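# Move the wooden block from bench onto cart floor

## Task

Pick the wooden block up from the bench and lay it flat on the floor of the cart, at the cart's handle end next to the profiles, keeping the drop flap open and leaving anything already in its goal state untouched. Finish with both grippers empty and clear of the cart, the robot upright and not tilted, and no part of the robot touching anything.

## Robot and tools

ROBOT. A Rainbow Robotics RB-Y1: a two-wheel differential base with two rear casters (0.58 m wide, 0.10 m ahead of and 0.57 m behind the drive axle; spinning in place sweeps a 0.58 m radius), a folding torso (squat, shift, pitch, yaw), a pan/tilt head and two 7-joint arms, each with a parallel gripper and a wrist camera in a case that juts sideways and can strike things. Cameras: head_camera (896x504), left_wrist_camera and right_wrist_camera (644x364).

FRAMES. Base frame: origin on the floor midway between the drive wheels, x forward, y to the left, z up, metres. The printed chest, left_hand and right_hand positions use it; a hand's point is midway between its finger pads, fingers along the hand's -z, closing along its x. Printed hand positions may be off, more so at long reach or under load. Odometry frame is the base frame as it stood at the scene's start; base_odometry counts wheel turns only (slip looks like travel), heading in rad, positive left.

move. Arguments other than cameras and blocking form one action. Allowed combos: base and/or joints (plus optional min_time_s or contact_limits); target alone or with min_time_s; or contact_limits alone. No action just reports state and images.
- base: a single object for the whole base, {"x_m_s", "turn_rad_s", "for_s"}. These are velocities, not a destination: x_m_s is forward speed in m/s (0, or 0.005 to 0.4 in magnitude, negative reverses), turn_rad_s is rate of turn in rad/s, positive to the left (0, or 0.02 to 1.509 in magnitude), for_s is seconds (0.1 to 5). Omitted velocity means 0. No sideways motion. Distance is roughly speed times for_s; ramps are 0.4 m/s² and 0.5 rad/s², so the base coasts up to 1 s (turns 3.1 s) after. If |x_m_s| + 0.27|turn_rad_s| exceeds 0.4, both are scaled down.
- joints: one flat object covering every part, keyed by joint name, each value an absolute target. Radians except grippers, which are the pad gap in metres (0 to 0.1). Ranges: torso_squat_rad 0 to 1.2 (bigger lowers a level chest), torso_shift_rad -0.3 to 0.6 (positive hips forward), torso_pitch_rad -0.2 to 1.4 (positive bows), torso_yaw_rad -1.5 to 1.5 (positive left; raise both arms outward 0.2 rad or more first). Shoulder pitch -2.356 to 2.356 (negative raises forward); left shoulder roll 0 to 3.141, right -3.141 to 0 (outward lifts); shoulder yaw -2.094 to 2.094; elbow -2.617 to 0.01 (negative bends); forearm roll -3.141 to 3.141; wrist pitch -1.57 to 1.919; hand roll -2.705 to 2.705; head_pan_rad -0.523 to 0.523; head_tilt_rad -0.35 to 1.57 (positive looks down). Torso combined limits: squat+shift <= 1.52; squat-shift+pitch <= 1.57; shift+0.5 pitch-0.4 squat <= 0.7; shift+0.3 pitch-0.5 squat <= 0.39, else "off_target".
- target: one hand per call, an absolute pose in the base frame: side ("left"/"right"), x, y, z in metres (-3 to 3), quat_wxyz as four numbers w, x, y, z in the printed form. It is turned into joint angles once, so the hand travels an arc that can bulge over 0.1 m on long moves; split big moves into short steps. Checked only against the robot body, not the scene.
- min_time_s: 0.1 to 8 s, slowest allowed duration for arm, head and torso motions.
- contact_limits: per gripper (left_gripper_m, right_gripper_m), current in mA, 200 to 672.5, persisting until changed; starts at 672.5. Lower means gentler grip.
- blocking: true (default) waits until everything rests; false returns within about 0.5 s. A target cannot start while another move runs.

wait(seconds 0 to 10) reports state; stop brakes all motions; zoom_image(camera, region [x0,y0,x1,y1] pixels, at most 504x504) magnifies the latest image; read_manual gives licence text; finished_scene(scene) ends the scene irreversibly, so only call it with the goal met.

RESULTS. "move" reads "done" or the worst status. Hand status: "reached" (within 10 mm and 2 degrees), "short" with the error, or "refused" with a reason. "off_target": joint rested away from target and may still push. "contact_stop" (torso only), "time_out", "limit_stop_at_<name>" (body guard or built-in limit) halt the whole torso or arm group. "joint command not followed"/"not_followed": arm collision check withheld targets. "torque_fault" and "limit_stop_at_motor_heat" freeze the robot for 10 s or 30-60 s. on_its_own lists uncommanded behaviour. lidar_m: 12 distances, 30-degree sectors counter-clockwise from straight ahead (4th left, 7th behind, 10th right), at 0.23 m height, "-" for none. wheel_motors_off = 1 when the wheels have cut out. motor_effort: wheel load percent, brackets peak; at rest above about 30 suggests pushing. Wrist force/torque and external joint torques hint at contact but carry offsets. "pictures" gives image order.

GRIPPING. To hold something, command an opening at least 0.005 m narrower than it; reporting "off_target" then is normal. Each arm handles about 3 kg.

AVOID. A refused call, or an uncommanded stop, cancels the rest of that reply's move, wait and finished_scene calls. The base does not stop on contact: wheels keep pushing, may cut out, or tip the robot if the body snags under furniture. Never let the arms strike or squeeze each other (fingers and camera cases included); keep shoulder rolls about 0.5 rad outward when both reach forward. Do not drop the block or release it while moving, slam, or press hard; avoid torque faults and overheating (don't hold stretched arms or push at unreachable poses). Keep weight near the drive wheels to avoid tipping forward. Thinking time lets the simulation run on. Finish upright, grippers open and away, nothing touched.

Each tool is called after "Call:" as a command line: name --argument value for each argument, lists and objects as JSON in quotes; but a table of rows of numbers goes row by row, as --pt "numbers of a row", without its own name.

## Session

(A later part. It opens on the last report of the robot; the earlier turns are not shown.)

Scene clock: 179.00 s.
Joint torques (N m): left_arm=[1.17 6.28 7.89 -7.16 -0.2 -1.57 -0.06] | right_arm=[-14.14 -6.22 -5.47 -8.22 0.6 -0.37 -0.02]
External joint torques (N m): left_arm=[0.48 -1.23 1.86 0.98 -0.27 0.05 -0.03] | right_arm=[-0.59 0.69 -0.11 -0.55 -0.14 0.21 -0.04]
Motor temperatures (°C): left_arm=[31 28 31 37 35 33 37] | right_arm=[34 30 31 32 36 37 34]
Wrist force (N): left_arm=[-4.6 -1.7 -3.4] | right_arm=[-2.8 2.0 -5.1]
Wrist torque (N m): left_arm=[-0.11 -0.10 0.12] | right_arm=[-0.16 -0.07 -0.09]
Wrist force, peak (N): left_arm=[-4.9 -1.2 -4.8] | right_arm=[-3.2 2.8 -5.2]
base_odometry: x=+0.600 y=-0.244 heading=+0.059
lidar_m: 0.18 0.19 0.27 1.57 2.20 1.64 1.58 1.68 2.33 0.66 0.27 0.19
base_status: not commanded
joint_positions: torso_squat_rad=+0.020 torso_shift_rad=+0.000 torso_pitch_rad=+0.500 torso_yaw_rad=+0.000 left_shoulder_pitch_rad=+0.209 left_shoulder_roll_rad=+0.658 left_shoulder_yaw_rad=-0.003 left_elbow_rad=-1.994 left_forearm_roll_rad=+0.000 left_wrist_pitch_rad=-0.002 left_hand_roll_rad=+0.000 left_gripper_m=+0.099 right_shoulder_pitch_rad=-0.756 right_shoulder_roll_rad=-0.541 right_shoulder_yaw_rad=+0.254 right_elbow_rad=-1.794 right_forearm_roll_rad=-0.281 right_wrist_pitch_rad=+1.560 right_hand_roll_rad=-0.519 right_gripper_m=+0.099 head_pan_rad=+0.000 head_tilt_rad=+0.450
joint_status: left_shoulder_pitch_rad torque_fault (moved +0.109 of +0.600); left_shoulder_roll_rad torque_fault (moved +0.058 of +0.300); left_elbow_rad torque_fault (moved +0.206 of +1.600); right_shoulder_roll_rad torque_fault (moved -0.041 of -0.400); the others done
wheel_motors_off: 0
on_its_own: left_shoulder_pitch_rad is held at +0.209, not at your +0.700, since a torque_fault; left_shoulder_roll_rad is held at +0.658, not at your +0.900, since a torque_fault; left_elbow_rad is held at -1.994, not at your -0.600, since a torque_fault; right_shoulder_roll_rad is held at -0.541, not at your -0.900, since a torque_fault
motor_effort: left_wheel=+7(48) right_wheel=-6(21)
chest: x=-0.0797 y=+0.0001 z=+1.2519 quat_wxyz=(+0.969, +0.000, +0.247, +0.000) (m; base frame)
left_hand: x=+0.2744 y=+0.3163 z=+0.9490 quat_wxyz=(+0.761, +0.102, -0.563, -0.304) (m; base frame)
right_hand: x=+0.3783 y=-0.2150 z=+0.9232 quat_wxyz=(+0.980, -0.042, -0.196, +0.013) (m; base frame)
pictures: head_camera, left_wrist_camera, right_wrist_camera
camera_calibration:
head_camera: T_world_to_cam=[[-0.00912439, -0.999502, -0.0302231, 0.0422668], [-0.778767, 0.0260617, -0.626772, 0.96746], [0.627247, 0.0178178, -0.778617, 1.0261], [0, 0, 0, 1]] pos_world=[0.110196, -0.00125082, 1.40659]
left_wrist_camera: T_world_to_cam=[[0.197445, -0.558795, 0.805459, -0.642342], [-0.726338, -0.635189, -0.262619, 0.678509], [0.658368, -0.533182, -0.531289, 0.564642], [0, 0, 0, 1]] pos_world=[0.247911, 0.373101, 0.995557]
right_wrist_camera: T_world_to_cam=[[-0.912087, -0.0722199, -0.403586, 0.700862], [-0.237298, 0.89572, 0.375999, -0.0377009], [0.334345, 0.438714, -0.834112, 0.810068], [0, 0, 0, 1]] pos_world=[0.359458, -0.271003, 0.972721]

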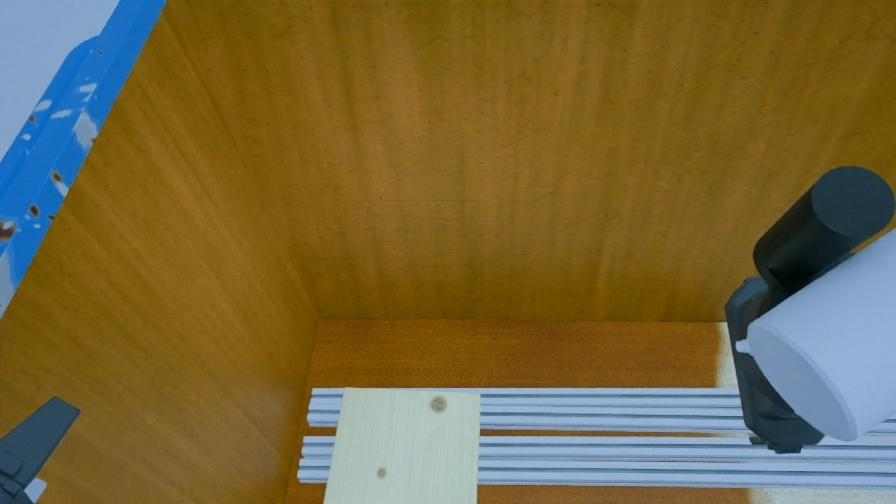

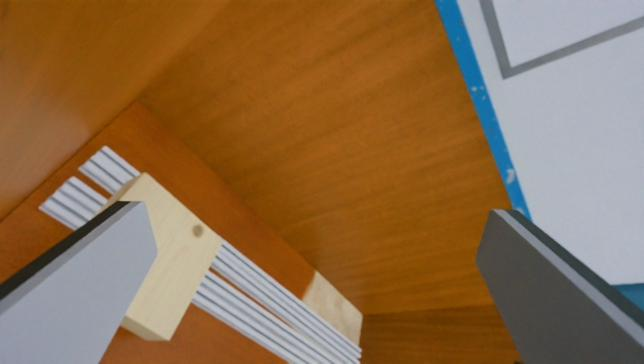

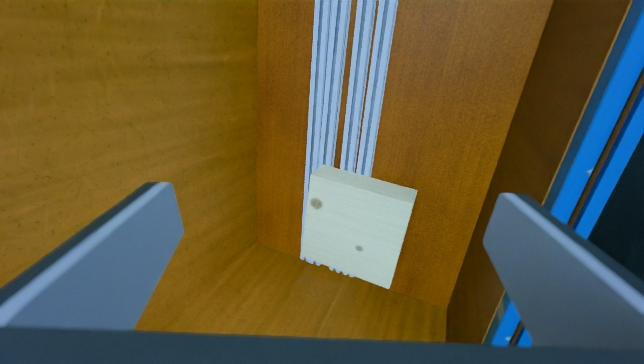

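Call:
move --base '{"x_m_s": -0.08, "for_s": 2.5}' --cameras '["head_camera", "left_wrist_camera"]'

Scene clock: 188.10 s.
Joint torques (N m): left_arm=[0.71 6.37 7.9 -7.35 -0.14 -1.66 -0.08] | right_arm=[-13.97 -6.49 -5.57 -8.2 0.57 -0.56 -0.07]
External joint torques (N m): left_arm=[0.02 -1.15 1.87 0.79 -0.22 -0.03 -0.04] | right_arm=[-0.41 0.41 -0.22 -0.53 -0.16 0.02 -0.09]
Motor temperatures (°C): left_arm=[31 28 31 37 35 33 37] | right_arm=[34 30 31 32 36 37 34]
Wrist force (N): left_arm=[-4.5 -1.8 -3.8] | right_arm=[-3.2 1.8 -4.9]
Wrist torque (N m): left_arm=[-0.12 -0.11 0.12] | right_arm=[-0.14 -0.14 -0.13]
Wrist force, peak (N): left_arm=[-4.8 -1.8 -4.4] | right_arm=[-3.6 2.6 -5.4]
move: done
base_odometry: x=+0.401 y=-0.256 heading=+0.059
lidar_m: 0.38 0.41 0.97 4.91 1.92 1.43 1.37 1.45 2.06 4.21 0.54 0.40
base_status: done (sent for 2.5 of 2.5 s)
joint_positions: torso_squat_rad=+0.020 torso_shift_rad=+0.000 torso_pitch_rad=+0.500 torso_yaw_rad=+0.000 left_shoulder_pitch_rad=+0.209 left_shoulder_roll_rad=+0.658 left_shoulder_yaw_rad=-0.003 left_elbow_rad=-1.994 left_forearm_roll_rad=+0.000 left_wrist_pitch_rad=-0.002 left_hand_roll_rad=+0.000 left_gripper_m=+0.099 right_shoulder_pitch_rad=-0.756 right_shoulder_roll_rad=-0.541 right_shoulder_yaw_rad=+0.254 right_elbow_rad=-1.794 right_forearm_roll_rad=-0.281 right_wrist_pitch_rad=+1.560 right_hand_roll_rad=-0.519 right_gripper_m=+0.099 head_pan_rad=+0.000 head_tilt_rad=+0.450
joint_status: not commanded
wheel_motors_off: 0
on_its_own: left_shoulder_pitch_rad is held at +0.209, not at your +0.700, since a torque_fault; left_shoulder_roll_rad is held at +0.658, not at your +0.900, since a torque_fault; left_elbow_rad is held at -1.994, not at your -0.600, since a torque_fault; right_shoulder_roll_rad is held at -0.541, not at your -0.900, since a torque_fault
motor_effort: left_wheel=-4(31) right_wheel=-14(26)
chest: x=-0.0797 y=+0.0001 z=+1.2519 quat_wxyz=(+0.969, +0.000, +0.247, +0.000) (m; base frame)
left_hand: x=+0.2744 y=+0.3164 z=+0.9489 quat_wxyz=(+0.761, +0.102, -0.563, -0.304) (m; base frame)
right_hand: x=+0.3783 y=-0.2150 z=+0.9232 quat_wxyz=(+0.980, -0.042, -0.196, +0.013) (m; base frame)
pictures: head_camera, left_wrist_camera
camera_calibration:
head_camera: T_world_to_cam=[[-0.00912118, -0.999502, -0.0302206, 0.042262], [-0.778767, 0.0260577, -0.626772, 0.967382], [0.627247, 0.0178179, -0.778617, 1.02616], [0, 0, 0, 1]] pos_world=[0.110096, -0.00125083, 1.40659]
left_wrist_camera: T_world_to_cam=[[0.1977, -0.558814, 0.805383, -0.642247], [-0.7263, -0.635281, -0.262501, 0.678407], [0.658334, -0.533053, -0.531462, 0.564894], [0, 0, 0, 1]] pos_world=[0.247811, 0.373201, 0.995557]

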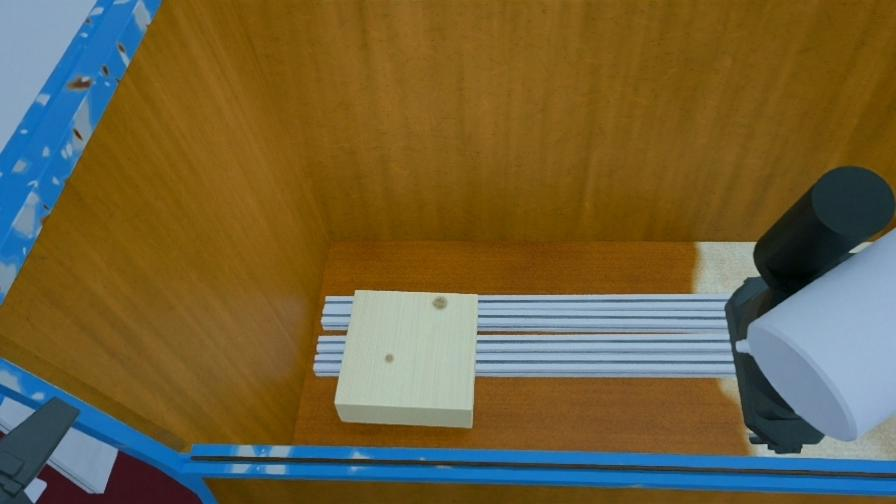

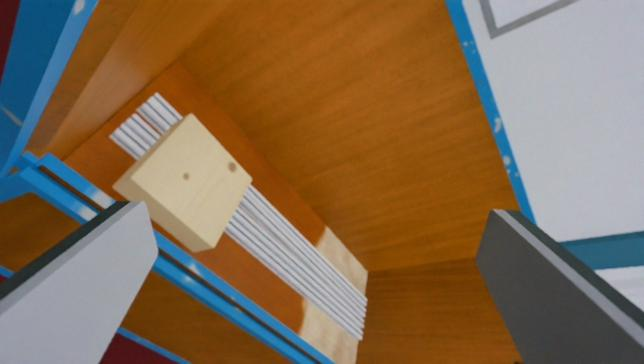

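Call:
move --base '{"x_m_s": -0.15, "for_s": 1.67}' --cameras '["head_camera"]'

Call:
move --joints '{"left_shoulder_pitch_rad": 0.3, "left_shoulder_roll_rad": 0.6, "left_elbow_rad": -0.8, "right_shoulder_roll_rad": -0.8, "torso_squat_rad": 0.3, "torso_shift_rad": 0.1, "torso_pitch_rad": 0.6, "head_tilt_rad": 0.6}' --cameras '["head_camera"]'

Scene clock: 204.00 s.
Joint torques (N m): left_arm=[0.51 6.44 7.61 -7.59 -0.08 -1.64 -0.18] | right_arm=[-13.9 -6.31 -5.7 -8.32 0.53 -0.61 0.03]
External joint torques (N m): left_arm=[-0.18 -1.07 1.58 0.56 -0.15 -0.01 -0.15] | right_arm=[-0.35 0.59 -0.35 -0.65 -0.2 -0.03 0.01]
Motor temperatures (°C): left_arm=[31 28 31 36 34 33 37] | right_arm=[34 30 31 31 36 37 34]
Wrist force (N): left_arm=[-4.9 -1.8 -3.8] | right_arm=[-2.7 2.1 -5.3]
Wrist torque (N m): left_arm=[-0.08 -0.18 0.19] | right_arm=[-0.17 -0.09 -0.10]
Wrist force, peak (N): left_arm=[-5.0 -1.7 -4.5] | right_arm=[-4.0 2.2 -5.2]
move: done
base_odometry: x=+0.151 y=-0.271 heading=+0.060
lidar_m: 0.63 0.68 1.74 4.06 1.58 1.17 1.13 1.21 1.70 4.99 0.89 0.65
base_status: done (sent for 1.67 of 1.67 s)
joint_positions: torso_squat_rad=+0.020 torso_shift_rad=+0.000 torso_pitch_rad=+0.500 torso_yaw_rad=+0.000 left_shoulder_pitch_rad=+0.209 left_shoulder_roll_rad=+0.658 left_shoulder_yaw_rad=-0.003 left_elbow_rad=-1.994 left_forearm_roll_rad=+0.000 left_wrist_pitch_rad=-0.002 left_hand_roll_rad=+0.000 left_gripper_m=+0.099 right_shoulder_pitch_rad=-0.756 right_shoulder_roll_rad=-0.541 right_shoulder_yaw_rad=+0.254 right_elbow_rad=-1.794 right_forearm_roll_rad=-0.281 right_wrist_pitch_rad=+1.560 right_hand_roll_rad=-0.519 right_gripper_m=+0.099 head_pan_rad=+0.000 head_tilt_rad=+0.450
joint_status: not commanded
wheel_motors_off: 0
on_its_own: left_shoulder_pitch_rad is held at +0.209, not at your +0.700, since a torque_fault; left_shoulder_roll_rad is held at +0.658, not at your +0.900, since a torque_fault; left_elbow_rad is held at -1.994, not at your -0.600, since a torque_fault; right_shoulder_roll_rad is held at -0.541, not at your -0.900, since a torque_fault
motor_effort: left_wheel=+13(34) right_wheel=-15(37)
chest: x=-0.0797 y=+0.0001 z=+1.2519 quat_wxyz=(+0.969, +0.000, +0.247, +0.000) (m; base frame)
left_hand: x=+0.2743 y=+0.3164 z=+0.9489 quat_wxyz=(+0.761, +0.102, -0.563, -0.304) (m; base frame)
right_hand: x=+0.3783 y=-0.2150 z=+0.9232 quat_wxyz=(+0.980, -0.042, -0.196, +0.013) (m; base frame)
pictures: head_camera
camera_calibration:
head_camera: T_world_to_cam=[[-0.00912439, -0.999502, -0.0302231, 0.0422658], [-0.778767, 0.0260617, -0.626772, 0.967382], [0.627247, 0.0178178, -0.778617, 1.02616], [0, 0, 0, 1]] pos_world=[0.110096, -0.00125082, 1.40659]

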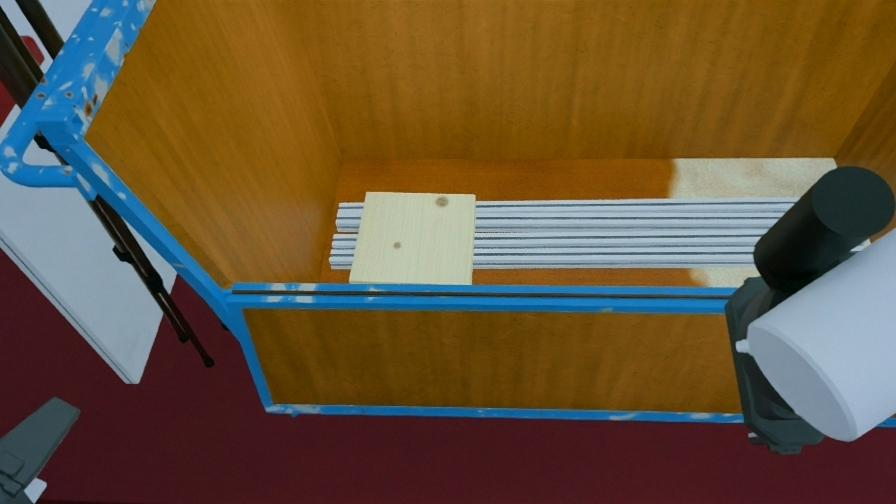

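Scene clock: 206.00 s.
Joint torques (N m): left_arm=[13.35 9.41 4.57 2.82 -0.12 0.01 -0.18] | right_arm=[-12.04 -10.55 -7 -6.82 0.87 -0.33 -0.15]
External joint torques (N m): left_arm=[-1.57 -1.7 0.95 -0.25 -0.16 -0.26 -0.19] | right_arm=[-0.26 0.53 0.08 -0.4 -0.21 -0.06 -0.16]
Motor temperatures (°C): left_arm=[31 28 31 36 34 33 37] | right_arm=[34 30 31 31 36 37 34]
Wrist force (N): left_arm=[1.8 -1.9 -7.1] | right_arm=[-2.2 4.0 -5.4]
Wrist torque (N m): left_arm=[-0.08 0.24 0.04] | right_arm=[-0.32 -0.03 -0.08]
Wrist force, peak (N): left_arm=[3.5 -2.3 -7.5] | right_arm=[-3.1 3.8 -5.2]
move: done
base_odometry: x=+0.151 y=-0.271 heading=+0.060
lidar_m: 0.62 0.66 1.75 4.04 1.57 1.17 1.13 1.20 1.69 4.98 0.87 0.67
base_status: not commanded
joint_positions: torso_squat_rad=+0.300 torso_shift_rad=+0.100 torso_pitch_rad=+0.600 torso_yaw_rad=+0.000 left_shoulder_pitch_rad=+0.300 left_shoulder_roll_rad=+0.600 left_shoulder_yaw_rad=-0.003 left_elbow_rad=-0.800 left_forearm_roll_rad=+0.000 left_wrist_pitch_rad=-0.002 left_hand_roll_rad=+0.000 left_gripper_m=+0.099 right_shoulder_pitch_rad=-0.756 right_shoulder_roll_rad=-0.800 right_shoulder_yaw_rad=+0.254 right_elbow_rad=-1.794 right_forearm_roll_rad=-0.281 right_wrist_pitch_rad=+1.560 right_hand_roll_rad=-0.519 right_gripper_m=+0.099 head_pan_rad=+0.000 head_tilt_rad=+0.600
joint_status: all done
wheel_motors_off: 0
motor_effort: left_wheel=+14(17) right_wheel=-12(17)
chest: x=+0.0135 y=+0.0001 z=+1.2013 quat_wxyz=(+0.955, +0.000, +0.296, +0.000) (m; base frame)
left_hand: x=-0.1480 y=+0.6057 z=+0.6817 quat_wxyz=(+0.955, +0.227, +0.054, -0.184) (m; base frame)
right_hand: x=+0.4604 y=-0.3330 z=+0.8659 quat_wxyz=(+0.971, -0.167, -0.173, +0.016) (m; base frame)
pictures: head_camera
camera_calibration:
head_camera: T_world_to_cam=[[-0.0163184, -0.999502, -0.0270248, 0.0380676], [-0.909662, 0.0260598, -0.414532, 0.744451], [0.415029, 0.0178189, -0.909634, 1.11674], [0, 0, 0, 1]] pos_world=[0.214339, -0.00125083, 1.32545]

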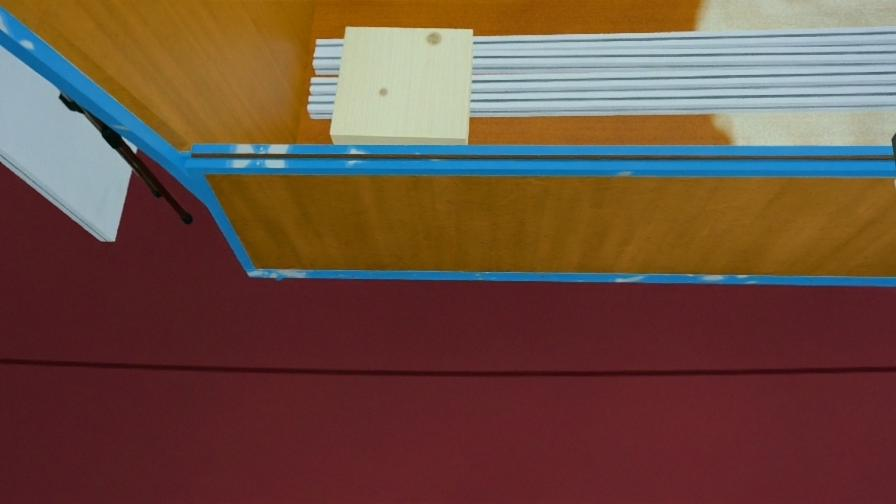

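Call:
move --joints '{"torso_yaw_rad": 0.95, "torso_pitch_rad": 0.85, "head_pan_rad": -0.523, "head_tilt_rad": 0.5}' --cameras '["head_camera"]'

Call:
move --target '{"side": "right", "x": 0.55, "y": 0.07, "z": 0.78, "quat_wxyz": [0.701, -0.0923, -0.0923, 0.701]}' --cameras '["head_camera", "right_wrist_camera"]'

Scene clock: 209.87 s.
Joint torques (N m): left_arm=[10.25 19.41 8.16 3.96 -0.13 0.38 -0.15] | right_arm=[-14.24 2.26 -2 -9.41 -0.12 -0.75 -0.05]
External joint torques (N m): left_arm=[-1.39 -2.92 0.95 -0.17 -0.22 -0.24 -0.18] | right_arm=[-0.51 1.21 -0.51 -0.6 -0.12 0.12 -0.07]
Motor temperatures (°C): left_arm=[31 28 31 36 34 33 37] | right_arm=[34 30 31 31 36 37 34]
Wrist force (N): left_arm=[2.9 -3.7 -4.2] | right_arm=[-2.9 -0.5 -4.8]
Wrist torque (N m): left_arm=[0.06 0.27 0.02] | right_arm=[-0.03 -0.12 -0.07]
Wrist force, peak (N): left_arm=[3.6 -0.9 -7.5] | right_arm=[-2.9 4.1 -5.2]
move: done
base_odometry: x=+0.151 y=-0.271 heading=+0.060
lidar_m: 0.63 0.67 1.74 4.04 1.58 1.17 1.13 1.20 1.69 4.98 0.88 0.65
base_status: not commanded
joint_positions: torso_squat_rad=+0.300 torso_shift_rad=+0.100 torso_pitch_rad=+0.850 torso_yaw_rad=+0.950 left_shoulder_pitch_rad=+0.300 left_shoulder_roll_rad=+0.600 left_shoulder_yaw_rad=-0.003 left_elbow_rad=-0.800 left_forearm_roll_rad=+0.000 left_wrist_pitch_rad=-0.002 left_hand_roll_rad=+0.000 left_gripper_m=+0.099 right_shoulder_pitch_rad=-0.756 right_shoulder_roll_rad=-0.800 right_shoulder_yaw_rad=+0.254 right_elbow_rad=-1.794 right_forearm_roll_rad=-0.281 right_wrist_pitch_rad=+1.560 right_hand_roll_rad=-0.519 right_gripper_m=+0.099 head_pan_rad=-0.523 head_tilt_rad=+0.500
joint_status: all done
wheel_motors_off: 0
motor_effort: left_wheel=+13(13) right_wheel=-12(15)
chest: x=+0.0712 y=+0.0001 z=+1.1501 quat_wxyz=(+0.810, +0.189, +0.367, +0.417) (m; base frame)
left_hand: x=-0.5831 y=+0.4827 z=+1.1072 quat_wxyz=(+0.831, +0.451, +0.287, +0.156) (m; base frame)
right_hand: x=+0.4459 y=+0.2604 z=+0.6864 quat_wxyz=(+0.921, +0.208, -0.107, +0.313) (m; base frame)
pictures: head_camera
camera_calibration:
head_camera: T_world_to_cam=[[0.252737, -0.907701, -0.334967, 0.383519], [-0.943094, -0.153792, -0.294826, 0.646498], [0.216099, 0.390419, -0.894916, 1.02725], [0, 0, 0, 1]] pos_world=[0.290791, 0.0464894, 1.23837]

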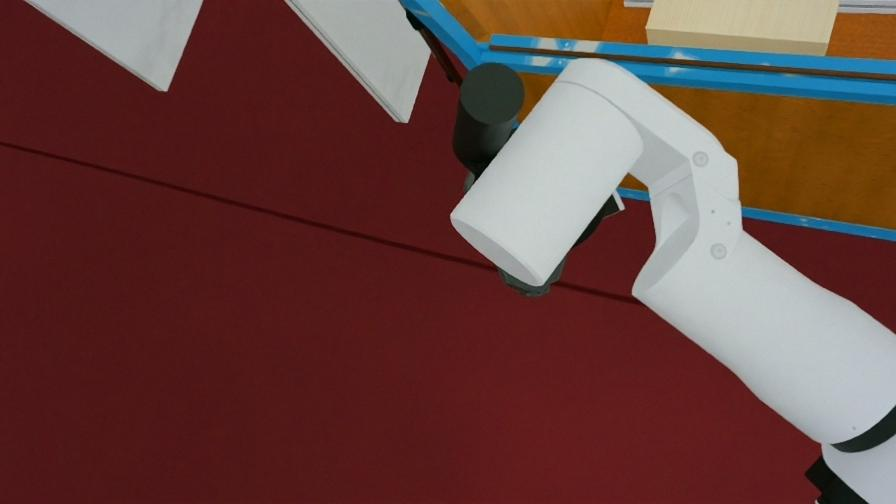

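Scene clock: 211.33 s.
Joint torques (N m): left_arm=[10.64 19.61 8.51 4.1 -0.1 0.29 -0.07] | right_arm=[-13.53 -2.72 -7.41 -4.65 0.82 -0.2 -0.34]
External joint torques (N m): left_arm=[-0.99 -2.72 1.29 -0.03 -0.18 -0.34 -0.1] | right_arm=[-1.26 0.82 0.84 -0.68 0.13 -0.13 -0.34]
Motor temperatures (°C): left_arm=[31 28 31 36 34 33 37] | right_arm=[34 30 31 31 36 37 34]
Wrist force (N): left_arm=[3.0 -4.7 -3.6] | right_arm=[-0.4 2.7 -5.2]
Wrist torque (N m): left_arm=[0.14 0.29 0.08] | right_arm=[-0.20 0.06 -0.10]
Wrist force, peak (N): left_arm=[3.4 -4.7 -4.8] | right_arm=[-2.9 -0.7 -5.8]
move: done
base_odometry: x=+0.151 y=-0.271 heading=+0.060
lidar_m: 0.63 0.67 1.75 4.04 1.58 1.16 1.13 1.21 1.68 4.99 0.89 0.66
base_status: not commanded
joint_positions: torso_squat_rad=+0.300 torso_shift_rad=+0.100 torso_pitch_rad=+0.850 torso_yaw_rad=+0.950 left_shoulder_pitch_rad=+0.300 left_shoulder_roll_rad=+0.600 left_shoulder_yaw_rad=-0.003 left_elbow_rad=-0.800 left_forearm_roll_rad=+0.000 left_wrist_pitch_rad=-0.002 left_hand_roll_rad=+0.000 left_gripper_m=+0.099 right_shoulder_pitch_rad=-1.360 right_shoulder_roll_rad=-1.607 right_shoulder_yaw_rad=+0.897 right_elbow_rad=-2.107 right_forearm_roll_rad=-0.853 right_wrist_pitch_rad=+1.919 right_hand_roll_rad=+0.008 right_gripper_m=+0.099 head_pan_rad=-0.523 head_tilt_rad=+0.500
joint_status: all done
wheel_motors_off: 0
motor_effort: left_wheel=+11(14) right_wheel=-12(15)
chest: x=+0.0713 y=+0.0001 z=+1.1501 quat_wxyz=(+0.810, +0.189, +0.367, +0.417) (m; base frame)
left_hand: x=-0.5830 y=+0.4828 z=+1.1072 quat_wxyz=(+0.831, +0.451, +0.287, +0.156) (m; base frame)
right_hand: x=+0.5502 y=+0.0695 z=+0.7798 quat_wxyz=(+0.701, -0.090, -0.095, +0.701) (m; base frame)
right_hand_status: reached (checked arc, planned for 1.1 s): 1 mm and 0.4 deg off.
pictures: head_camera, right_wrist_camera
camera_calibration:
head_camera: T_world_to_cam=[[0.252686, -0.907745, -0.334887, 0.383404], [-0.943131, -0.153818, -0.294691, 0.646314], [0.215993, 0.390307, -0.89499, 1.02729], [0, 0, 0, 1]] pos_world=[0.290792, 0.0464895, 1.23827]
right_wrist_camera: T_world_to_cam=[[0.0360713, -0.999059, -0.0240995, 0.0671305], [-0.963058, -0.041191, 0.266127, 0.352318], [-0.266869, 0.0136097, -0.963637, 0.96952], [0, 0, 0, 1]] pos_world=[0.595616, 0.0683848, 0.842122]

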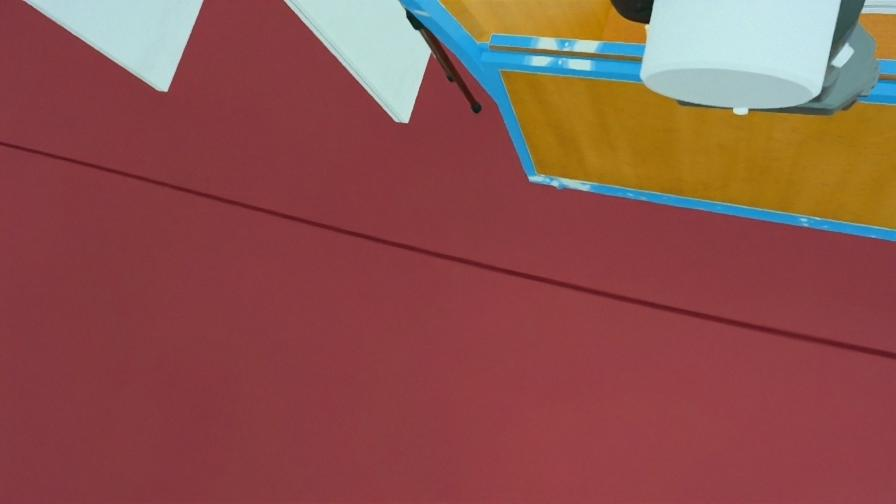

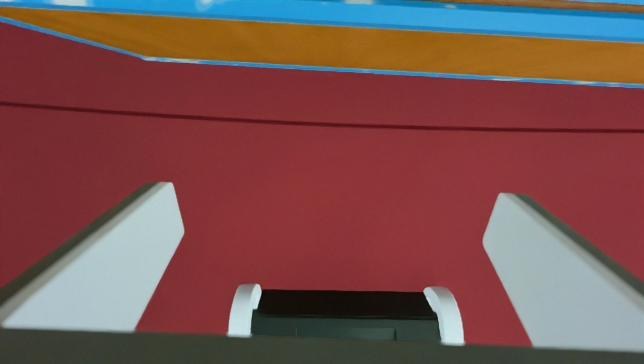

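Call:
move --base '{"x_m_s": 0.12, "for_s": 3.3}' --cameras '["head_camera", "right_wrist_camera"]'

Scene clock: 217.97 s.
Joint torques (N m): left_arm=[10.79 19.6 8.26 4.06 -0.21 0.36 -0.02] | right_arm=[-13.35 -2.66 -7.71 -4.46 0.71 -0.07 -0.28]
External joint torques (N m): left_arm=[-0.85 -2.73 1.04 -0.07 -0.3 -0.26 -0.05] | right_arm=[-1.09 0.88 0.54 -0.48 0.02 0 -0.28]
Motor temperatures (°C): left_arm=[31 28 31 36 34 33 37] | right_arm=[34 30 31 31 36 37 34]
Wrist force (N): left_arm=[3.2 -4.1 -4.1] | right_arm=[-0.4 3.3 -5.3]
Wrist torque (N m): left_arm=[0.09 0.37 0.07] | right_arm=[-0.25 0.06 -0.07]
Wrist force, peak (N): left_arm=[3.6 -4.4 -4.9] | right_arm=[-0.3 3.6 -5.6]
move: done
base_odometry: x=+0.546 y=-0.247 heading=+0.061
lidar_m: 0.23 0.25 0.37 4.54 2.13 1.58 1.51 1.62 2.27 0.87 0.34 0.24
base_status: done (sent for 3.3 of 3.3 s)
joint_positions: torso_squat_rad=+0.300 torso_shift_rad=+0.100 torso_pitch_rad=+0.850 torso_yaw_rad=+0.950 left_shoulder_pitch_rad=+0.300 left_shoulder_roll_rad=+0.600 left_shoulder_yaw_rad=-0.003 left_elbow_rad=-0.800 left_forearm_roll_rad=+0.000 left_wrist_pitch_rad=-0.002 left_hand_roll_rad=+0.000 left_gripper_m=+0.099 right_shoulder_pitch_rad=-1.360 right_shoulder_roll_rad=-1.607 right_shoulder_yaw_rad=+0.897 right_elbow_rad=-2.107 right_forearm_roll_rad=-0.853 right_wrist_pitch_rad=+1.919 right_hand_roll_rad=+0.008 right_gripper_m=+0.099 head_pan_rad=-0.523 head_tilt_rad=+0.500
joint_status: not commanded
wheel_motors_off: 0
motor_effort: left_wheel=+7(34) right_wheel=-7(30)
chest: x=+0.0713 y=+0.0001 z=+1.1501 quat_wxyz=(+0.810, +0.189, +0.367, +0.417) (m; base frame)
left_hand: x=-0.5830 y=+0.4828 z=+1.1072 quat_wxyz=(+0.831, +0.451, +0.287, +0.156) (m; base frame)
right_hand: x=+0.5502 y=+0.0695 z=+0.7798 quat_wxyz=(+0.701, -0.090, -0.095, +0.701) (m; base frame)
pictures: head_camera, right_wrist_camera
camera_calibration:
head_camera: T_world_to_cam=[[0.252686, -0.907745, -0.334887, 0.383378], [-0.943131, -0.153818, -0.294691, 0.646409], [0.215993, 0.390307, -0.89499, 1.02727], [0, 0, 0, 1]] pos_world=[0.290892, 0.0464895, 1.23827]
right_wrist_camera: T_world_to_cam=[[0.0360713, -0.999059, -0.0240995, 0.0671305], [-0.963058, -0.041191, 0.266127, 0.352318], [-0.266869, 0.0136097, -0.963637, 0.96952], [0, 0, 0, 1]] pos_world=[0.595616, 0.0683848, 0.842122]

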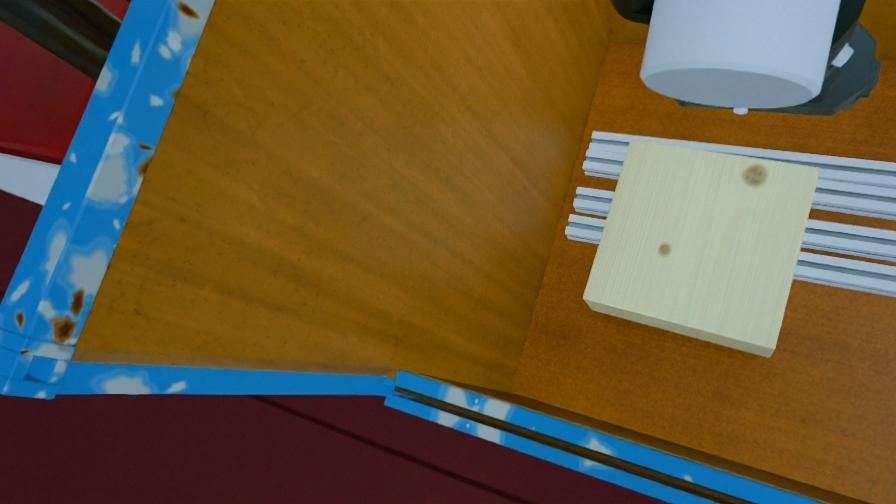

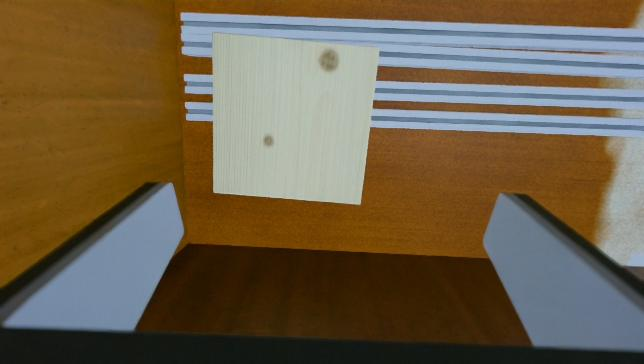

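Call:
move --base '{"x_m_s": 0.05, "for_s": 0.6}' --cameras '[]'

Call:
move --target '{"side": "right", "x": 0.61, "y": 0.13, "z": 0.74, "quat_wxyz": [0.701, -0.0923, -0.0923, 0.701]}' --min_time_s 1.5 --cameras '[]'

Call:
move --joints '{"torso_squat_rad": 0.8, "torso_shift_rad": 0.2, "torso_pitch_rad": 0.9}' --min_time_s 2.5 --cameras '["head_camera", "right_wrist_camera"]'

Scene clock: 230.53 s.
Joint torques (N m): left_arm=[10.72 19.41 8.15 3.99 -0.05 0.36 -0.03] | right_arm=[-13.43 -2.56 -7.74 -4.27 0.74 -0.14 -0.23]
External joint torques (N m): left_arm=[-0.91 -2.92 0.93 -0.14 -0.14 -0.27 -0.06] | right_arm=[-1.16 0.97 0.51 -0.3 0.05 -0.07 -0.23]
Motor temperatures (°C): left_arm=[31 29 31 36 34 33 37] | right_arm=[34 30 31 31 36 37 34]
Wrist force (N): left_arm=[3.4 -3.8 -4.1] | right_arm=[-0.6 2.8 -5.6]
Wrist torque (N m): left_arm=[0.04 0.34 0.07] | right_arm=[-0.19 0.04 -0.06]
Wrist force, peak (N): left_arm=[3.6 -5.0 -5.0] | right_arm=[-0.1 3.2 -5.7]
move: done
base_odometry: x=+0.576 y=-0.245 heading=+0.061
lidar_m: 0.20 0.22 0.30 4.43 2.16 1.61 1.56 1.65 2.32 0.76 0.29 0.22
base_status: done (sent for 0.6 of 0.6 s)
joint_positions: torso_squat_rad=+0.300 torso_shift_rad=+0.100 torso_pitch_rad=+0.850 torso_yaw_rad=+0.950 left_shoulder_pitch_rad=+0.300 left_shoulder_roll_rad=+0.600 left_shoulder_yaw_rad=-0.003 left_elbow_rad=-0.800 left_forearm_roll_rad=+0.000 left_wrist_pitch_rad=-0.002 left_hand_roll_rad=+0.000 left_gripper_m=+0.099 right_shoulder_pitch_rad=-1.360 right_shoulder_roll_rad=-1.607 right_shoulder_yaw_rad=+0.897 right_elbow_rad=-2.107 right_forearm_roll_rad=-0.853 right_wrist_pitch_rad=+1.919 right_hand_roll_rad=+0.008 right_gripper_m=+0.099 head_pan_rad=-0.523 head_tilt_rad=+0.500
joint_status: not commanded
wheel_motors_off: 0
motor_effort: left_wheel=+5(30) right_wheel=-5(19)
chest: x=+0.0713 y=+0.0001 z=+1.1501 quat_wxyz=(+0.810, +0.189, +0.367, +0.417) (m; base frame)
left_hand: x=-0.5830 y=+0.4828 z=+1.1072 quat_wxyz=(+0.831, +0.451, +0.287, +0.156) (m; base frame)
right_hand: x=+0.5502 y=+0.0695 z=+0.7798 quat_wxyz=(+0.701, -0.090, -0.095, +0.701) (m; base frame)
pictures: none
No camera images: "cameras" was empty.

Scene clock: 232.37 s.
Joint torques (N m): left_arm=[10.76 19.3 8.36 3.95 -0.12 0.34 -0.11] | right_arm=[-18.66 0.67 -6.57 -5.13 0.73 -0.12 0.18]
External joint torques (N m): left_arm=[-0.87 -3.03 1.14 -0.18 -0.21 -0.28 -0.14] | right_arm=[-2.31 1.67 1.23 0.15 0.03 0.07 0.19]
Motor temperatures (°C): left_arm=[31 29 31 36 34 33 37] | right_arm=[34 30 31 31 36 37 34]
Wrist force (N): left_arm=[3.8 -4.3 -3.6] | right_arm=[-0.3 3.4 -5.4]
Wrist torque (N m): left_arm=[0.08 0.40 0.08] | right_arm=[-0.26 0.08 -0.09]
Wrist force, peak (N): left_arm=[3.0 -4.6 -5.6] | right_arm=[-0.3 3.4 -5.4]
move: done
base_odometry: x=+0.576 y=-0.245 heading=+0.061
lidar_m: 0.20 0.21 0.31 4.41 2.15 1.61 1.56 1.65 2.31 0.76 0.29 0.21
base_status: not commanded
joint_positions: torso_squat_rad=+0.300 torso_shift_rad=+0.100 torso_pitch_rad=+0.850 torso_yaw_rad=+0.950 left_shoulder_pitch_rad=+0.300 left_shoulder_roll_rad=+0.600 left_shoulder_yaw_rad=-0.003 left_elbow_rad=-0.800 left_forearm_roll_rad=+0.000 left_wrist_pitch_rad=-0.002 left_hand_roll_rad=+0.000 left_gripper_m=+0.099 right_shoulder_pitch_rad=-1.431 right_shoulder_roll_rad=-1.367 right_shoulder_yaw_rad=+0.937 right_elbow_rad=-1.638 right_forearm_roll_rad=-0.677 right_wrist_pitch_rad=+1.778 right_hand_roll_rad=+0.241 right_gripper_m=+0.099 head_pan_rad=-0.523 head_tilt_rad=+0.500
joint_status: all done
wheel_motors_off: 0
motor_effort: left_wheel=+5(6) right_wheel=-3(7)
chest: x=+0.0713 y=+0.0001 z=+1.1501 quat_wxyz=(+0.810, +0.189, +0.367, +0.417) (m; base frame)
left_hand: x=-0.5830 y=+0.4828 z=+1.1072 quat_wxyz=(+0.831, +0.451, +0.287, +0.156) (m; base frame)
right_hand: x=+0.6094 y=+0.1294 z=+0.7403 quat_wxyz=(+0.701, -0.092, -0.093, +0.701) (m; base frame)
right_hand_status: reached (checked arc, planned for 1.5 s): 1 mm and 0.1 deg off.
pictures: none
No camera images: "cameras" was empty.

Scene clock: 235.17 s.
Joint torques (N m): left_arm=[11.23 19.49 8.26 4.61 -0.07 0.42 0] | right_arm=[-16.96 1.32 -6.6 -5.58 0.61 -0.15 0.05]
External joint torques (N m): left_arm=[-0.93 -2.81 1.05 0.1 -0.16 -0.29 -0.03] | right_arm=[-1.06 1.84 0.91 0 0 0.01 0.05]
Motor temperatures (°C): left_arm=[31 29 31 36 34 33 37] | right_arm=[34 30 31 31 36 37 34]
Wrist force (N): left_arm=[2.9 -4.0 -4.6] | right_arm=[-0.5 2.6 -5.1]
Wrist torque (N m): left_arm=[0.04 0.29 0.09] | right_arm=[-0.23 0.04 -0.09]
Wrist force, peak (N): left_arm=[3.5 -4.4 -4.5] | right_arm=[-0.4 3.2 -5.7]
move: done
base_odometry: x=+0.576 y=-0.245 heading=+0.061
lidar_m: 0.20 0.21 0.31 4.42 2.16 1.62 1.56 1.66 2.31 0.76 0.30 0.21
base_status: not commanded
joint_positions: torso_squat_rad=+0.800 torso_shift_rad=+0.200 torso_pitch_rad=+0.900 torso_yaw_rad=+0.950 left_shoulder_pitch_rad=+0.300 left_shoulder_roll_rad=+0.600 left_shoulder_yaw_rad=-0.003 left_elbow_rad=-0.800 left_forearm_roll_rad=+0.000 left_wrist_pitch_rad=-0.002 left_hand_roll_rad=+0.000 left_gripper_m=+0.099 right_shoulder_pitch_rad=-1.431 right_shoulder_roll_rad=-1.367 right_shoulder_yaw_rad=+0.937 right_elbow_rad=-1.638 right_forearm_roll_rad=-0.677 right_wrist_pitch_rad=+1.778 right_hand_roll_rad=+0.241 right_gripper_m=+0.099 head_pan_rad=-0.523 head_tilt_rad=+0.500
joint_status: all done
wheel_motors_off: 0
motor_effort: left_wheel=+5(7) right_wheel=-5(6)
chest: x=+0.1113 y=+0.0001 z=+0.9508 quat_wxyz=(+0.801, +0.199, +0.387, +0.412) (m; base frame)
left_hand: x=-0.5443 y=+0.4827 z=+0.9406 quat_wxyz=(+0.823, +0.455, +0.308, +0.145) (m; base frame)
right_hand: x=+0.6283 y=+0.1294 z=+0.5146 quat_wxyz=(+0.703, -0.075, -0.076, +0.703) (m; base frame)
pictures: head_camera, right_wrist_camera
camera_calibration:
head_camera: T_world_to_cam=[[0.235637, -0.907742, -0.347103, 0.320047], [-0.956675, -0.15381, -0.247214, 0.581796], [0.171019, 0.390318, -0.904657, 0.854474], [0, 0, 0, 1]] pos_world=[0.335044, 0.0464896, 1.02792]
right_wrist_camera: T_world_to_cam=[[0.0341876, -0.999201, -0.0206848, 0.117211], [-0.948959, -0.0389478, 0.312985, 0.467335], [-0.31354, 0.00892883, -0.949533, 0.756671], [0, 0, 0, 1]] pos_world=[0.676722, 0.128563, 0.57464]

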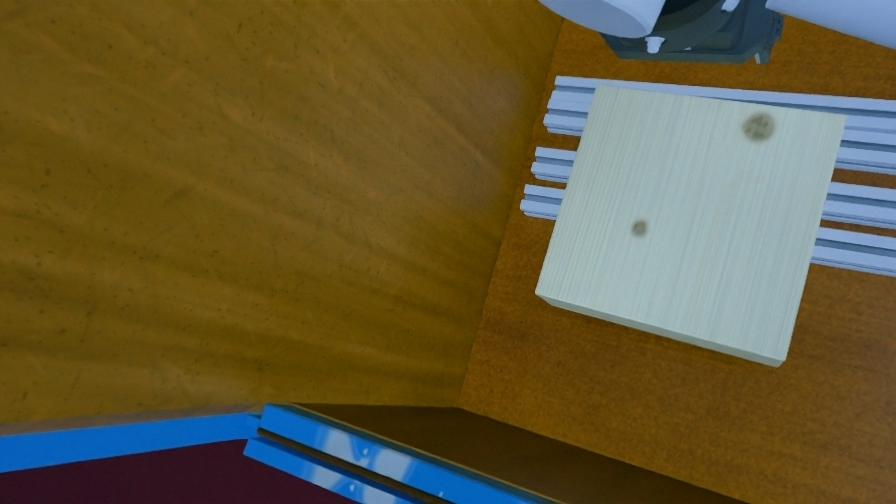

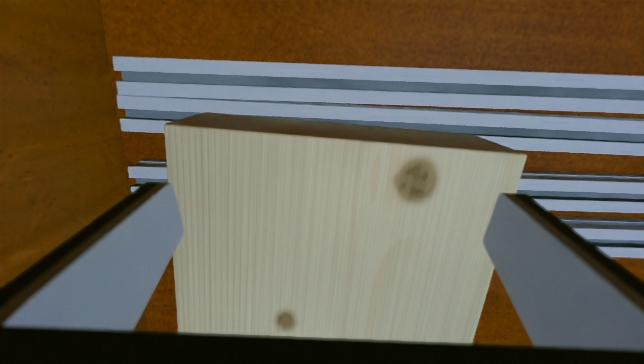

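Call:
move --target '{"side": "right", "x": 0.672, "y": 0.135, "z": 0.46, "quat_wxyz": [0.701, -0.0923, -0.0923, 0.701]}' --min_time_s 1.0 --cameras '["right_wrist_camera"]'

Call:
move --target '{"side": "right", "x": 0.672, "y": 0.135, "z": 0.362, "quat_wxyz": [0.701, -0.0923, -0.0923, 0.701]}' --min_time_s 2 --cameras '["head_camera", "right_wrist_camera"]'

Scene clock: 239.47 s.
Joint torques (N m): left_arm=[11.2 19.42 8.11 4.34 -0.15 0.48 0.01] | right_arm=[-16.63 1.47 -5.79 -5.98 0.9 -0.07 0.11]
External joint torques (N m): left_arm=[-0.96 -2.88 0.91 -0.17 -0.23 -0.22 -0.02] | right_arm=[0.27 2.05 1.05 -0.09 0.21 0.18 0.11]
Motor temperatures (°C): left_arm=[31 29 31 36 34 33 37] | right_arm=[34 30 31 31 36 37 34]
Wrist force (N): left_arm=[3.5 -3.8 -4.5] | right_arm=[-0.2 2.7 -5.1]
Wrist torque (N m): left_arm=[0.04 0.38 0.07] | right_arm=[-0.19 0.08 -0.08]
Wrist force, peak (N): left_arm=[3.3 -4.9 -4.8] | right_arm=[-0.2 3.3 -5.7]
move: done
base_odometry: x=+0.576 y=-0.245 heading=+0.061
lidar_m: 0.20 0.22 0.31 4.43 2.16 1.62 1.56 1.65 2.30 0.77 0.29 0.22
base_status: not commanded
joint_positions: torso_squat_rad=+0.800 torso_shift_rad=+0.200 torso_pitch_rad=+0.900 torso_yaw_rad=+0.950 left_shoulder_pitch_rad=+0.300 left_shoulder_roll_rad=+0.600 left_shoulder_yaw_rad=-0.003 left_elbow_rad=-0.800 left_forearm_roll_rad=+0.000 left_wrist_pitch_rad=-0.002 left_hand_roll_rad=+0.000 left_gripper_m=+0.099 right_shoulder_pitch_rad=-1.417 right_shoulder_roll_rad=-1.304 right_shoulder_yaw_rad=+0.962 right_elbow_rad=-1.342 right_forearm_roll_rad=-0.579 right_wrist_pitch_rad=+1.538 right_hand_roll_rad=+0.359 right_gripper_m=+0.099 head_pan_rad=-0.523 head_tilt_rad=+0.500
joint_status: all done
wheel_motors_off: 0
motor_effort: left_wheel=+5(6) right_wheel=-5(6)
chest: x=+0.1113 y=+0.0001 z=+0.9508 quat_wxyz=(+0.801, +0.199, +0.387, +0.412) (m; base frame)
left_hand: x=-0.5443 y=+0.4827 z=+0.9406 quat_wxyz=(+0.823, +0.455, +0.308, +0.145) (m; base frame)
right_hand: x=+0.6721 y=+0.1348 z=+0.4602 quat_wxyz=(+0.701, -0.092, -0.093, +0.701) (m; base frame)
right_hand_status: reached (checked arc, planned for 1.0 s): 0 mm and 0.1 deg off.
pictures: right_wrist_camera
camera_calibration:
right_wrist_camera: T_world_to_cam=[[0.034401, -0.99924, -0.0183572, 0.11877], [-0.963259, -0.0380466, 0.265867, 0.557223], [-0.266364, 0.00853662, -0.963835, 0.693592], [0, 0, 0, 1]] pos_world=[0.717412, 0.133959, 0.522541]

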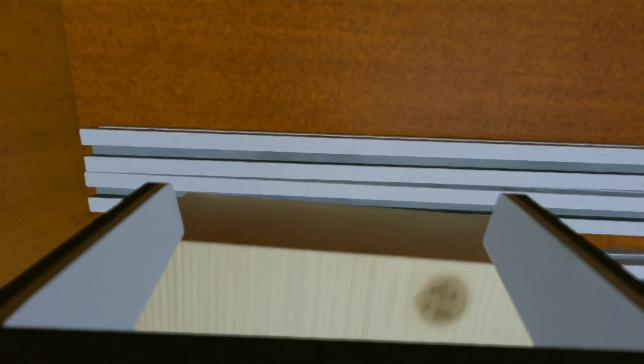

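Scene clock: 241.80 s.
Joint torques (N m): left_arm=[11.22 19.58 8.35 4.43 -0.16 0.53 -0.13] | right_arm=[-16.47 1.38 -3.96 -5.26 0.86 -0.33 0.23]
External joint torques (N m): left_arm=[-0.94 -2.72 1.14 -0.08 -0.25 -0.17 -0.16] | right_arm=[0.7 2.06 1.06 0.28 0.22 -0.05 0.23]
Motor temperatures (°C): left_arm=[31 29 31 36 34 33 37] | right_arm=[34 30 31 31 36 37 34]
Wrist force (N): left_arm=[2.8 -4.5 -3.6] | right_arm=[0.0 3.1 -5.1]
Wrist torque (N m): left_arm=[0.14 0.28 0.02] | right_arm=[-0.27 0.10 -0.08]
Wrist force, peak (N): left_arm=[4.3 -4.5 -4.3] | right_arm=[-0.4 3.0 -5.5]
move: done
base_odometry: x=+0.576 y=-0.245 heading=+0.061
lidar_m: 0.20 0.22 0.32 4.43 2.16 1.61 1.56 1.63 2.30 0.75 0.29 0.21
base_status: not commanded
joint_positions: torso_squat_rad=+0.800 torso_shift_rad=+0.200 torso_pitch_rad=+0.900 torso_yaw_rad=+0.950 left_shoulder_pitch_rad=+0.300 left_shoulder_roll_rad=+0.600 left_shoulder_yaw_rad=-0.003 left_elbow_rad=-0.800 left_forearm_roll_rad=+0.000 left_wrist_pitch_rad=-0.002 left_hand_roll_rad=+0.000 left_gripper_m=+0.099 right_shoulder_pitch_rad=-1.339 right_shoulder_roll_rad=-1.176 right_shoulder_yaw_rad=+0.996 right_elbow_rad=-0.949 right_forearm_roll_rad=-0.525 right_wrist_pitch_rad=+1.201 right_hand_roll_rad=+0.411 right_gripper_m=+0.099 head_pan_rad=-0.523 head_tilt_rad=+0.500
joint_status: all done
wheel_motors_off: 0
motor_effort: left_wheel=+4(6) right_wheel=-5(7)
chest: x=+0.1113 y=+0.0001 z=+0.9508 quat_wxyz=(+0.801, +0.199, +0.387, +0.412) (m; base frame)
left_hand: x=-0.5443 y=+0.4827 z=+0.9406 quat_wxyz=(+0.823, +0.455, +0.308, +0.145) (m; base frame)
right_hand: x=+0.6721 y=+0.1348 z=+0.3623 quat_wxyz=(+0.701, -0.092, -0.093, +0.701) (m; base frame)
right_hand_status: reached (checked arc, planned for 2.0 s): 0 mm and 0.1 deg off.
pictures: head_camera, right_wrist_camera
camera_calibration:
head_camera: T_world_to_cam=[[0.235637, -0.907742, -0.347103, 0.320047], [-0.956675, -0.15381, -0.247214, 0.581796], [0.171019, 0.390318, -0.904657, 0.854474], [0, 0, 0, 1]] pos_world=[0.335044, 0.0464896, 1.02792]
right_wrist_camera: T_world_to_cam=[[0.0343995, -0.999232, -0.0187602, 0.117145], [-0.963336, -0.0381498, 0.265571, 0.583449], [-0.266083, 0.00893682, -0.963909, 0.599009], [0, 0, 0, 1]] pos_world=[0.717413, 0.133961, 0.424641]

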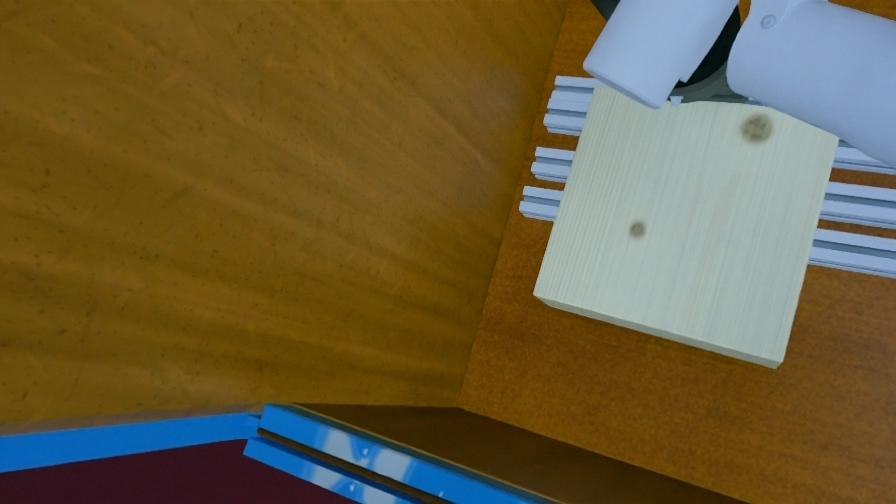

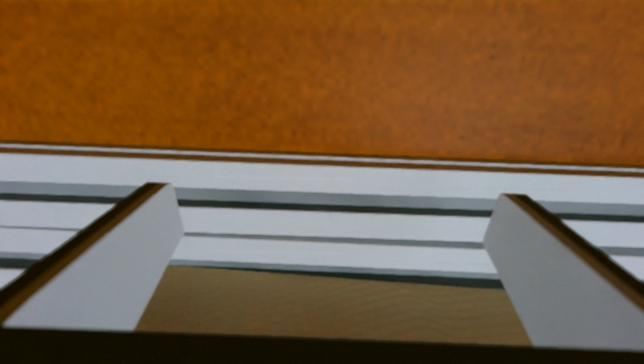

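Call:
move --target '{"side": "right", "x": 0.67, "y": 0.135, "z": 0.354, "quat_wxyz": [0.701, -0.0923, -0.0923, 0.701]}' --min_time_s 1 --cameras '[]'

Call:
move --base '{"x_m_s": -0.03, "for_s": 2.7}' --cameras '["head_camera", "right_wrist_camera"]'

Scene clock: 244.90 s.
Joint torques (N m): left_arm=[10.99 19.56 8.19 4.23 -0.08 0.4 -0.03] | right_arm=[-0.44 0.36 2.42 3.73 1.29 -0.27 -0.14]
External joint torques (N m): left_arm=[-1.14 -2.74 0.98 -0.26 -0.17 -0.3 -0.06] | right_arm=[16.81 0.98 7.29 9.23 0.65 0.02 -0.14]
Motor temperatures (°C): left_arm=[31 29 31 36 34 33 37] | right_arm=[34 30 31 31 36 37 34]
Wrist force (N): left_arm=[3.3 -4.2 -3.7] | right_arm=[-9.5 -2.1 46.8]
Wrist torque (N m): left_arm=[0.11 0.33 0.02] | right_arm=[1.31 -2.37 -0.03]
Wrist force, peak (N): left_arm=[3.6 -4.7 -4.8] | right_arm=[-14.7 1.3 51.0]
move: done
base_odometry: x=+0.576 y=-0.245 heading=+0.061
lidar_m: 0.20 0.23 0.32 4.42 2.16 1.61 1.57 1.66 2.30 0.76 0.29 0.21
base_status: not commanded
joint_positions: torso_squat_rad=+0.800 torso_shift_rad=+0.199 torso_pitch_rad=+0.898 torso_yaw_rad=+0.950 left_shoulder_pitch_rad=+0.300 left_shoulder_roll_rad=+0.600 left_shoulder_yaw_rad=-0.003 left_elbow_rad=-0.800 left_forearm_roll_rad=+0.000 left_wrist_pitch_rad=-0.002 left_hand_roll_rad=+0.000 left_gripper_m=+0.099 right_shoulder_pitch_rad=-1.336 right_shoulder_roll_rad=-1.163 right_shoulder_yaw_rad=+0.998 right_elbow_rad=-0.920 right_forearm_roll_rad=-0.522 right_wrist_pitch_rad=+1.176 right_hand_roll_rad=+0.411 right_gripper_m=+0.099 head_pan_rad=-0.523 head_tilt_rad=+0.500
joint_status: all done
wheel_motors_off: 0
motor_effort: left_wheel=+4(5) right_wheel=-2(5)
chest: x=+0.1104 y=-0.0001 z=+0.9514 quat_wxyz=(+0.801, +0.199, +0.386, +0.412) (m; base frame)
left_hand: x=-0.5451 y=+0.4827 z=+0.9397 quat_wxyz=(+0.823, +0.455, +0.307, +0.145) (m; base frame)
right_hand: x=+0.6718 y=+0.1365 z=+0.3587 quat_wxyz=(+0.702, -0.092, -0.096, +0.700) (m; base frame)
right_hand_status: reached (checked arc, planned for 1.0 s): 5 mm and 0.5 deg off.
pictures: none
No camera images: "cameras" was empty.

Scene clock: 248.03 s.
Joint torques (N m): left_arm=[11.24 19.5 8.07 4.49 -0.11 0.46 -0.13] | right_arm=[1.73 1.14 2.74 2.05 -0.98 2.16 0.59]
External joint torques (N m): left_arm=[-0.89 -2.81 0.86 0 -0.2 -0.24 -0.17] | right_arm=[18.99 1.76 7.61 7.55 -1.64 2.44 0.6]
Motor temperatures (°C): left_arm=[31 29 31 36 34 33 37] | right_arm=[34 30 31 31 36 37 34]
Wrist force (N): left_arm=[2.9 -4.6 -3.9] | right_arm=[-1.0 -13.4 33.1]
Wrist torque (N m): left_arm=[0.12 0.27 0.03] | right_arm=[1.24 -1.52 -0.73]
Wrist force, peak (N): left_arm=[3.8 -5.2 -4.4] | right_arm=[-9.6 -9.1 49.6]
move: done
base_odometry: x=+0.496 y=-0.250 heading=+0.061
lidar_m: 0.28 0.31 0.43 4.75 2.06 1.53 1.48 1.56 2.18 3.87 0.40 0.29
base_status: done (sent for 2.7 of 2.7 s)
joint_positions: torso_squat_rad=+0.800 torso_shift_rad=+0.199 torso_pitch_rad=+0.898 torso_yaw_rad=+0.950 left_shoulder_pitch_rad=+0.300 left_shoulder_roll_rad=+0.600 left_shoulder_yaw_rad=-0.003 left_elbow_rad=-0.800 left_forearm_roll_rad=+0.000 left_wrist_pitch_rad=-0.002 left_hand_roll_rad=+0.000 left_gripper_m=+0.099 right_shoulder_pitch_rad=-1.337 right_shoulder_roll_rad=-1.163 right_shoulder_yaw_rad=+0.998 right_elbow_rad=-0.920 right_forearm_roll_rad=-0.521 right_wrist_pitch_rad=+1.175 right_hand_roll_rad=+0.411 right_gripper_m=+0.099 head_pan_rad=-0.523 head_tilt_rad=+0.500
joint_status: not commanded
wheel_motors_off: 0
motor_effort: left_wheel=-5(21) right_wheel=+2(20)
chest: x=+0.1104 y=-0.0001 z=+0.9513 quat_wxyz=(+0.801, +0.199, +0.386, +0.412) (m; base frame)
left_hand: x=-0.5451 y=+0.4827 z=+0.9398 quat_wxyz=(+0.823, +0.455, +0.307, +0.145) (m; base frame)
right_hand: x=+0.6723 y=+0.1366 z=+0.3589 quat_wxyz=(+0.702, -0.092, -0.097, +0.700) (m; base frame)
pictures: head_camera, right_wrist_camera
camera_calibration:
head_camera: T_world_to_cam=[[0.236421, -0.907629, -0.346864, 0.319992], [-0.956103, -0.153704, -0.249484, 0.58312], [0.173124, 0.390621, -0.904126, 0.854464], [0, 0, 0, 1]] pos_world=[0.333941, 0.0462892, 1.02902]
right_wrist_camera: T_world_to_cam=[[0.0331586, -0.999149, -0.0245247, 0.121718], [-0.964798, -0.0384047, 0.260171, 0.587603], [-0.260892, 0.0150345, -0.965251, 0.591997], [0, 0, 0, 1]] pos_world=[0.71733, 0.135281, 0.421533]

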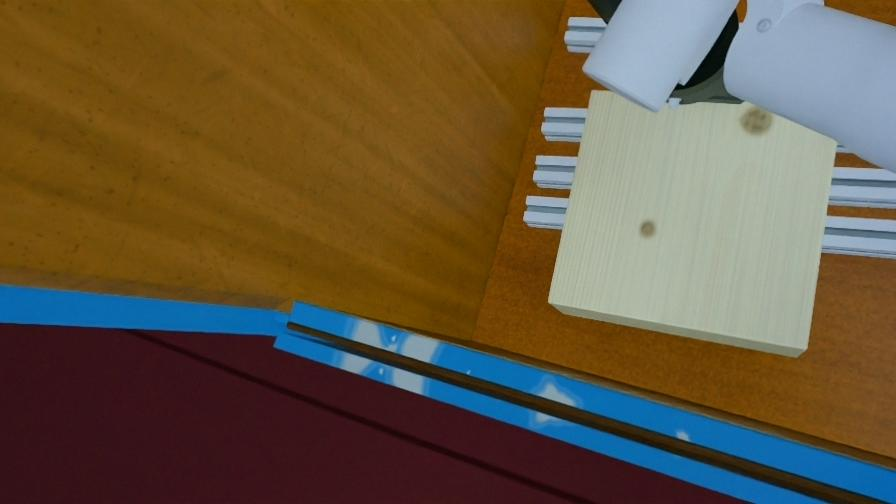

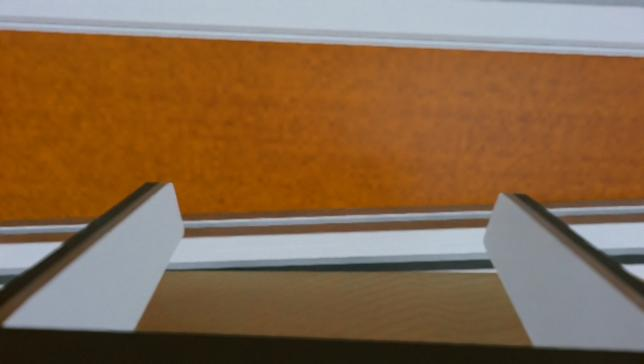

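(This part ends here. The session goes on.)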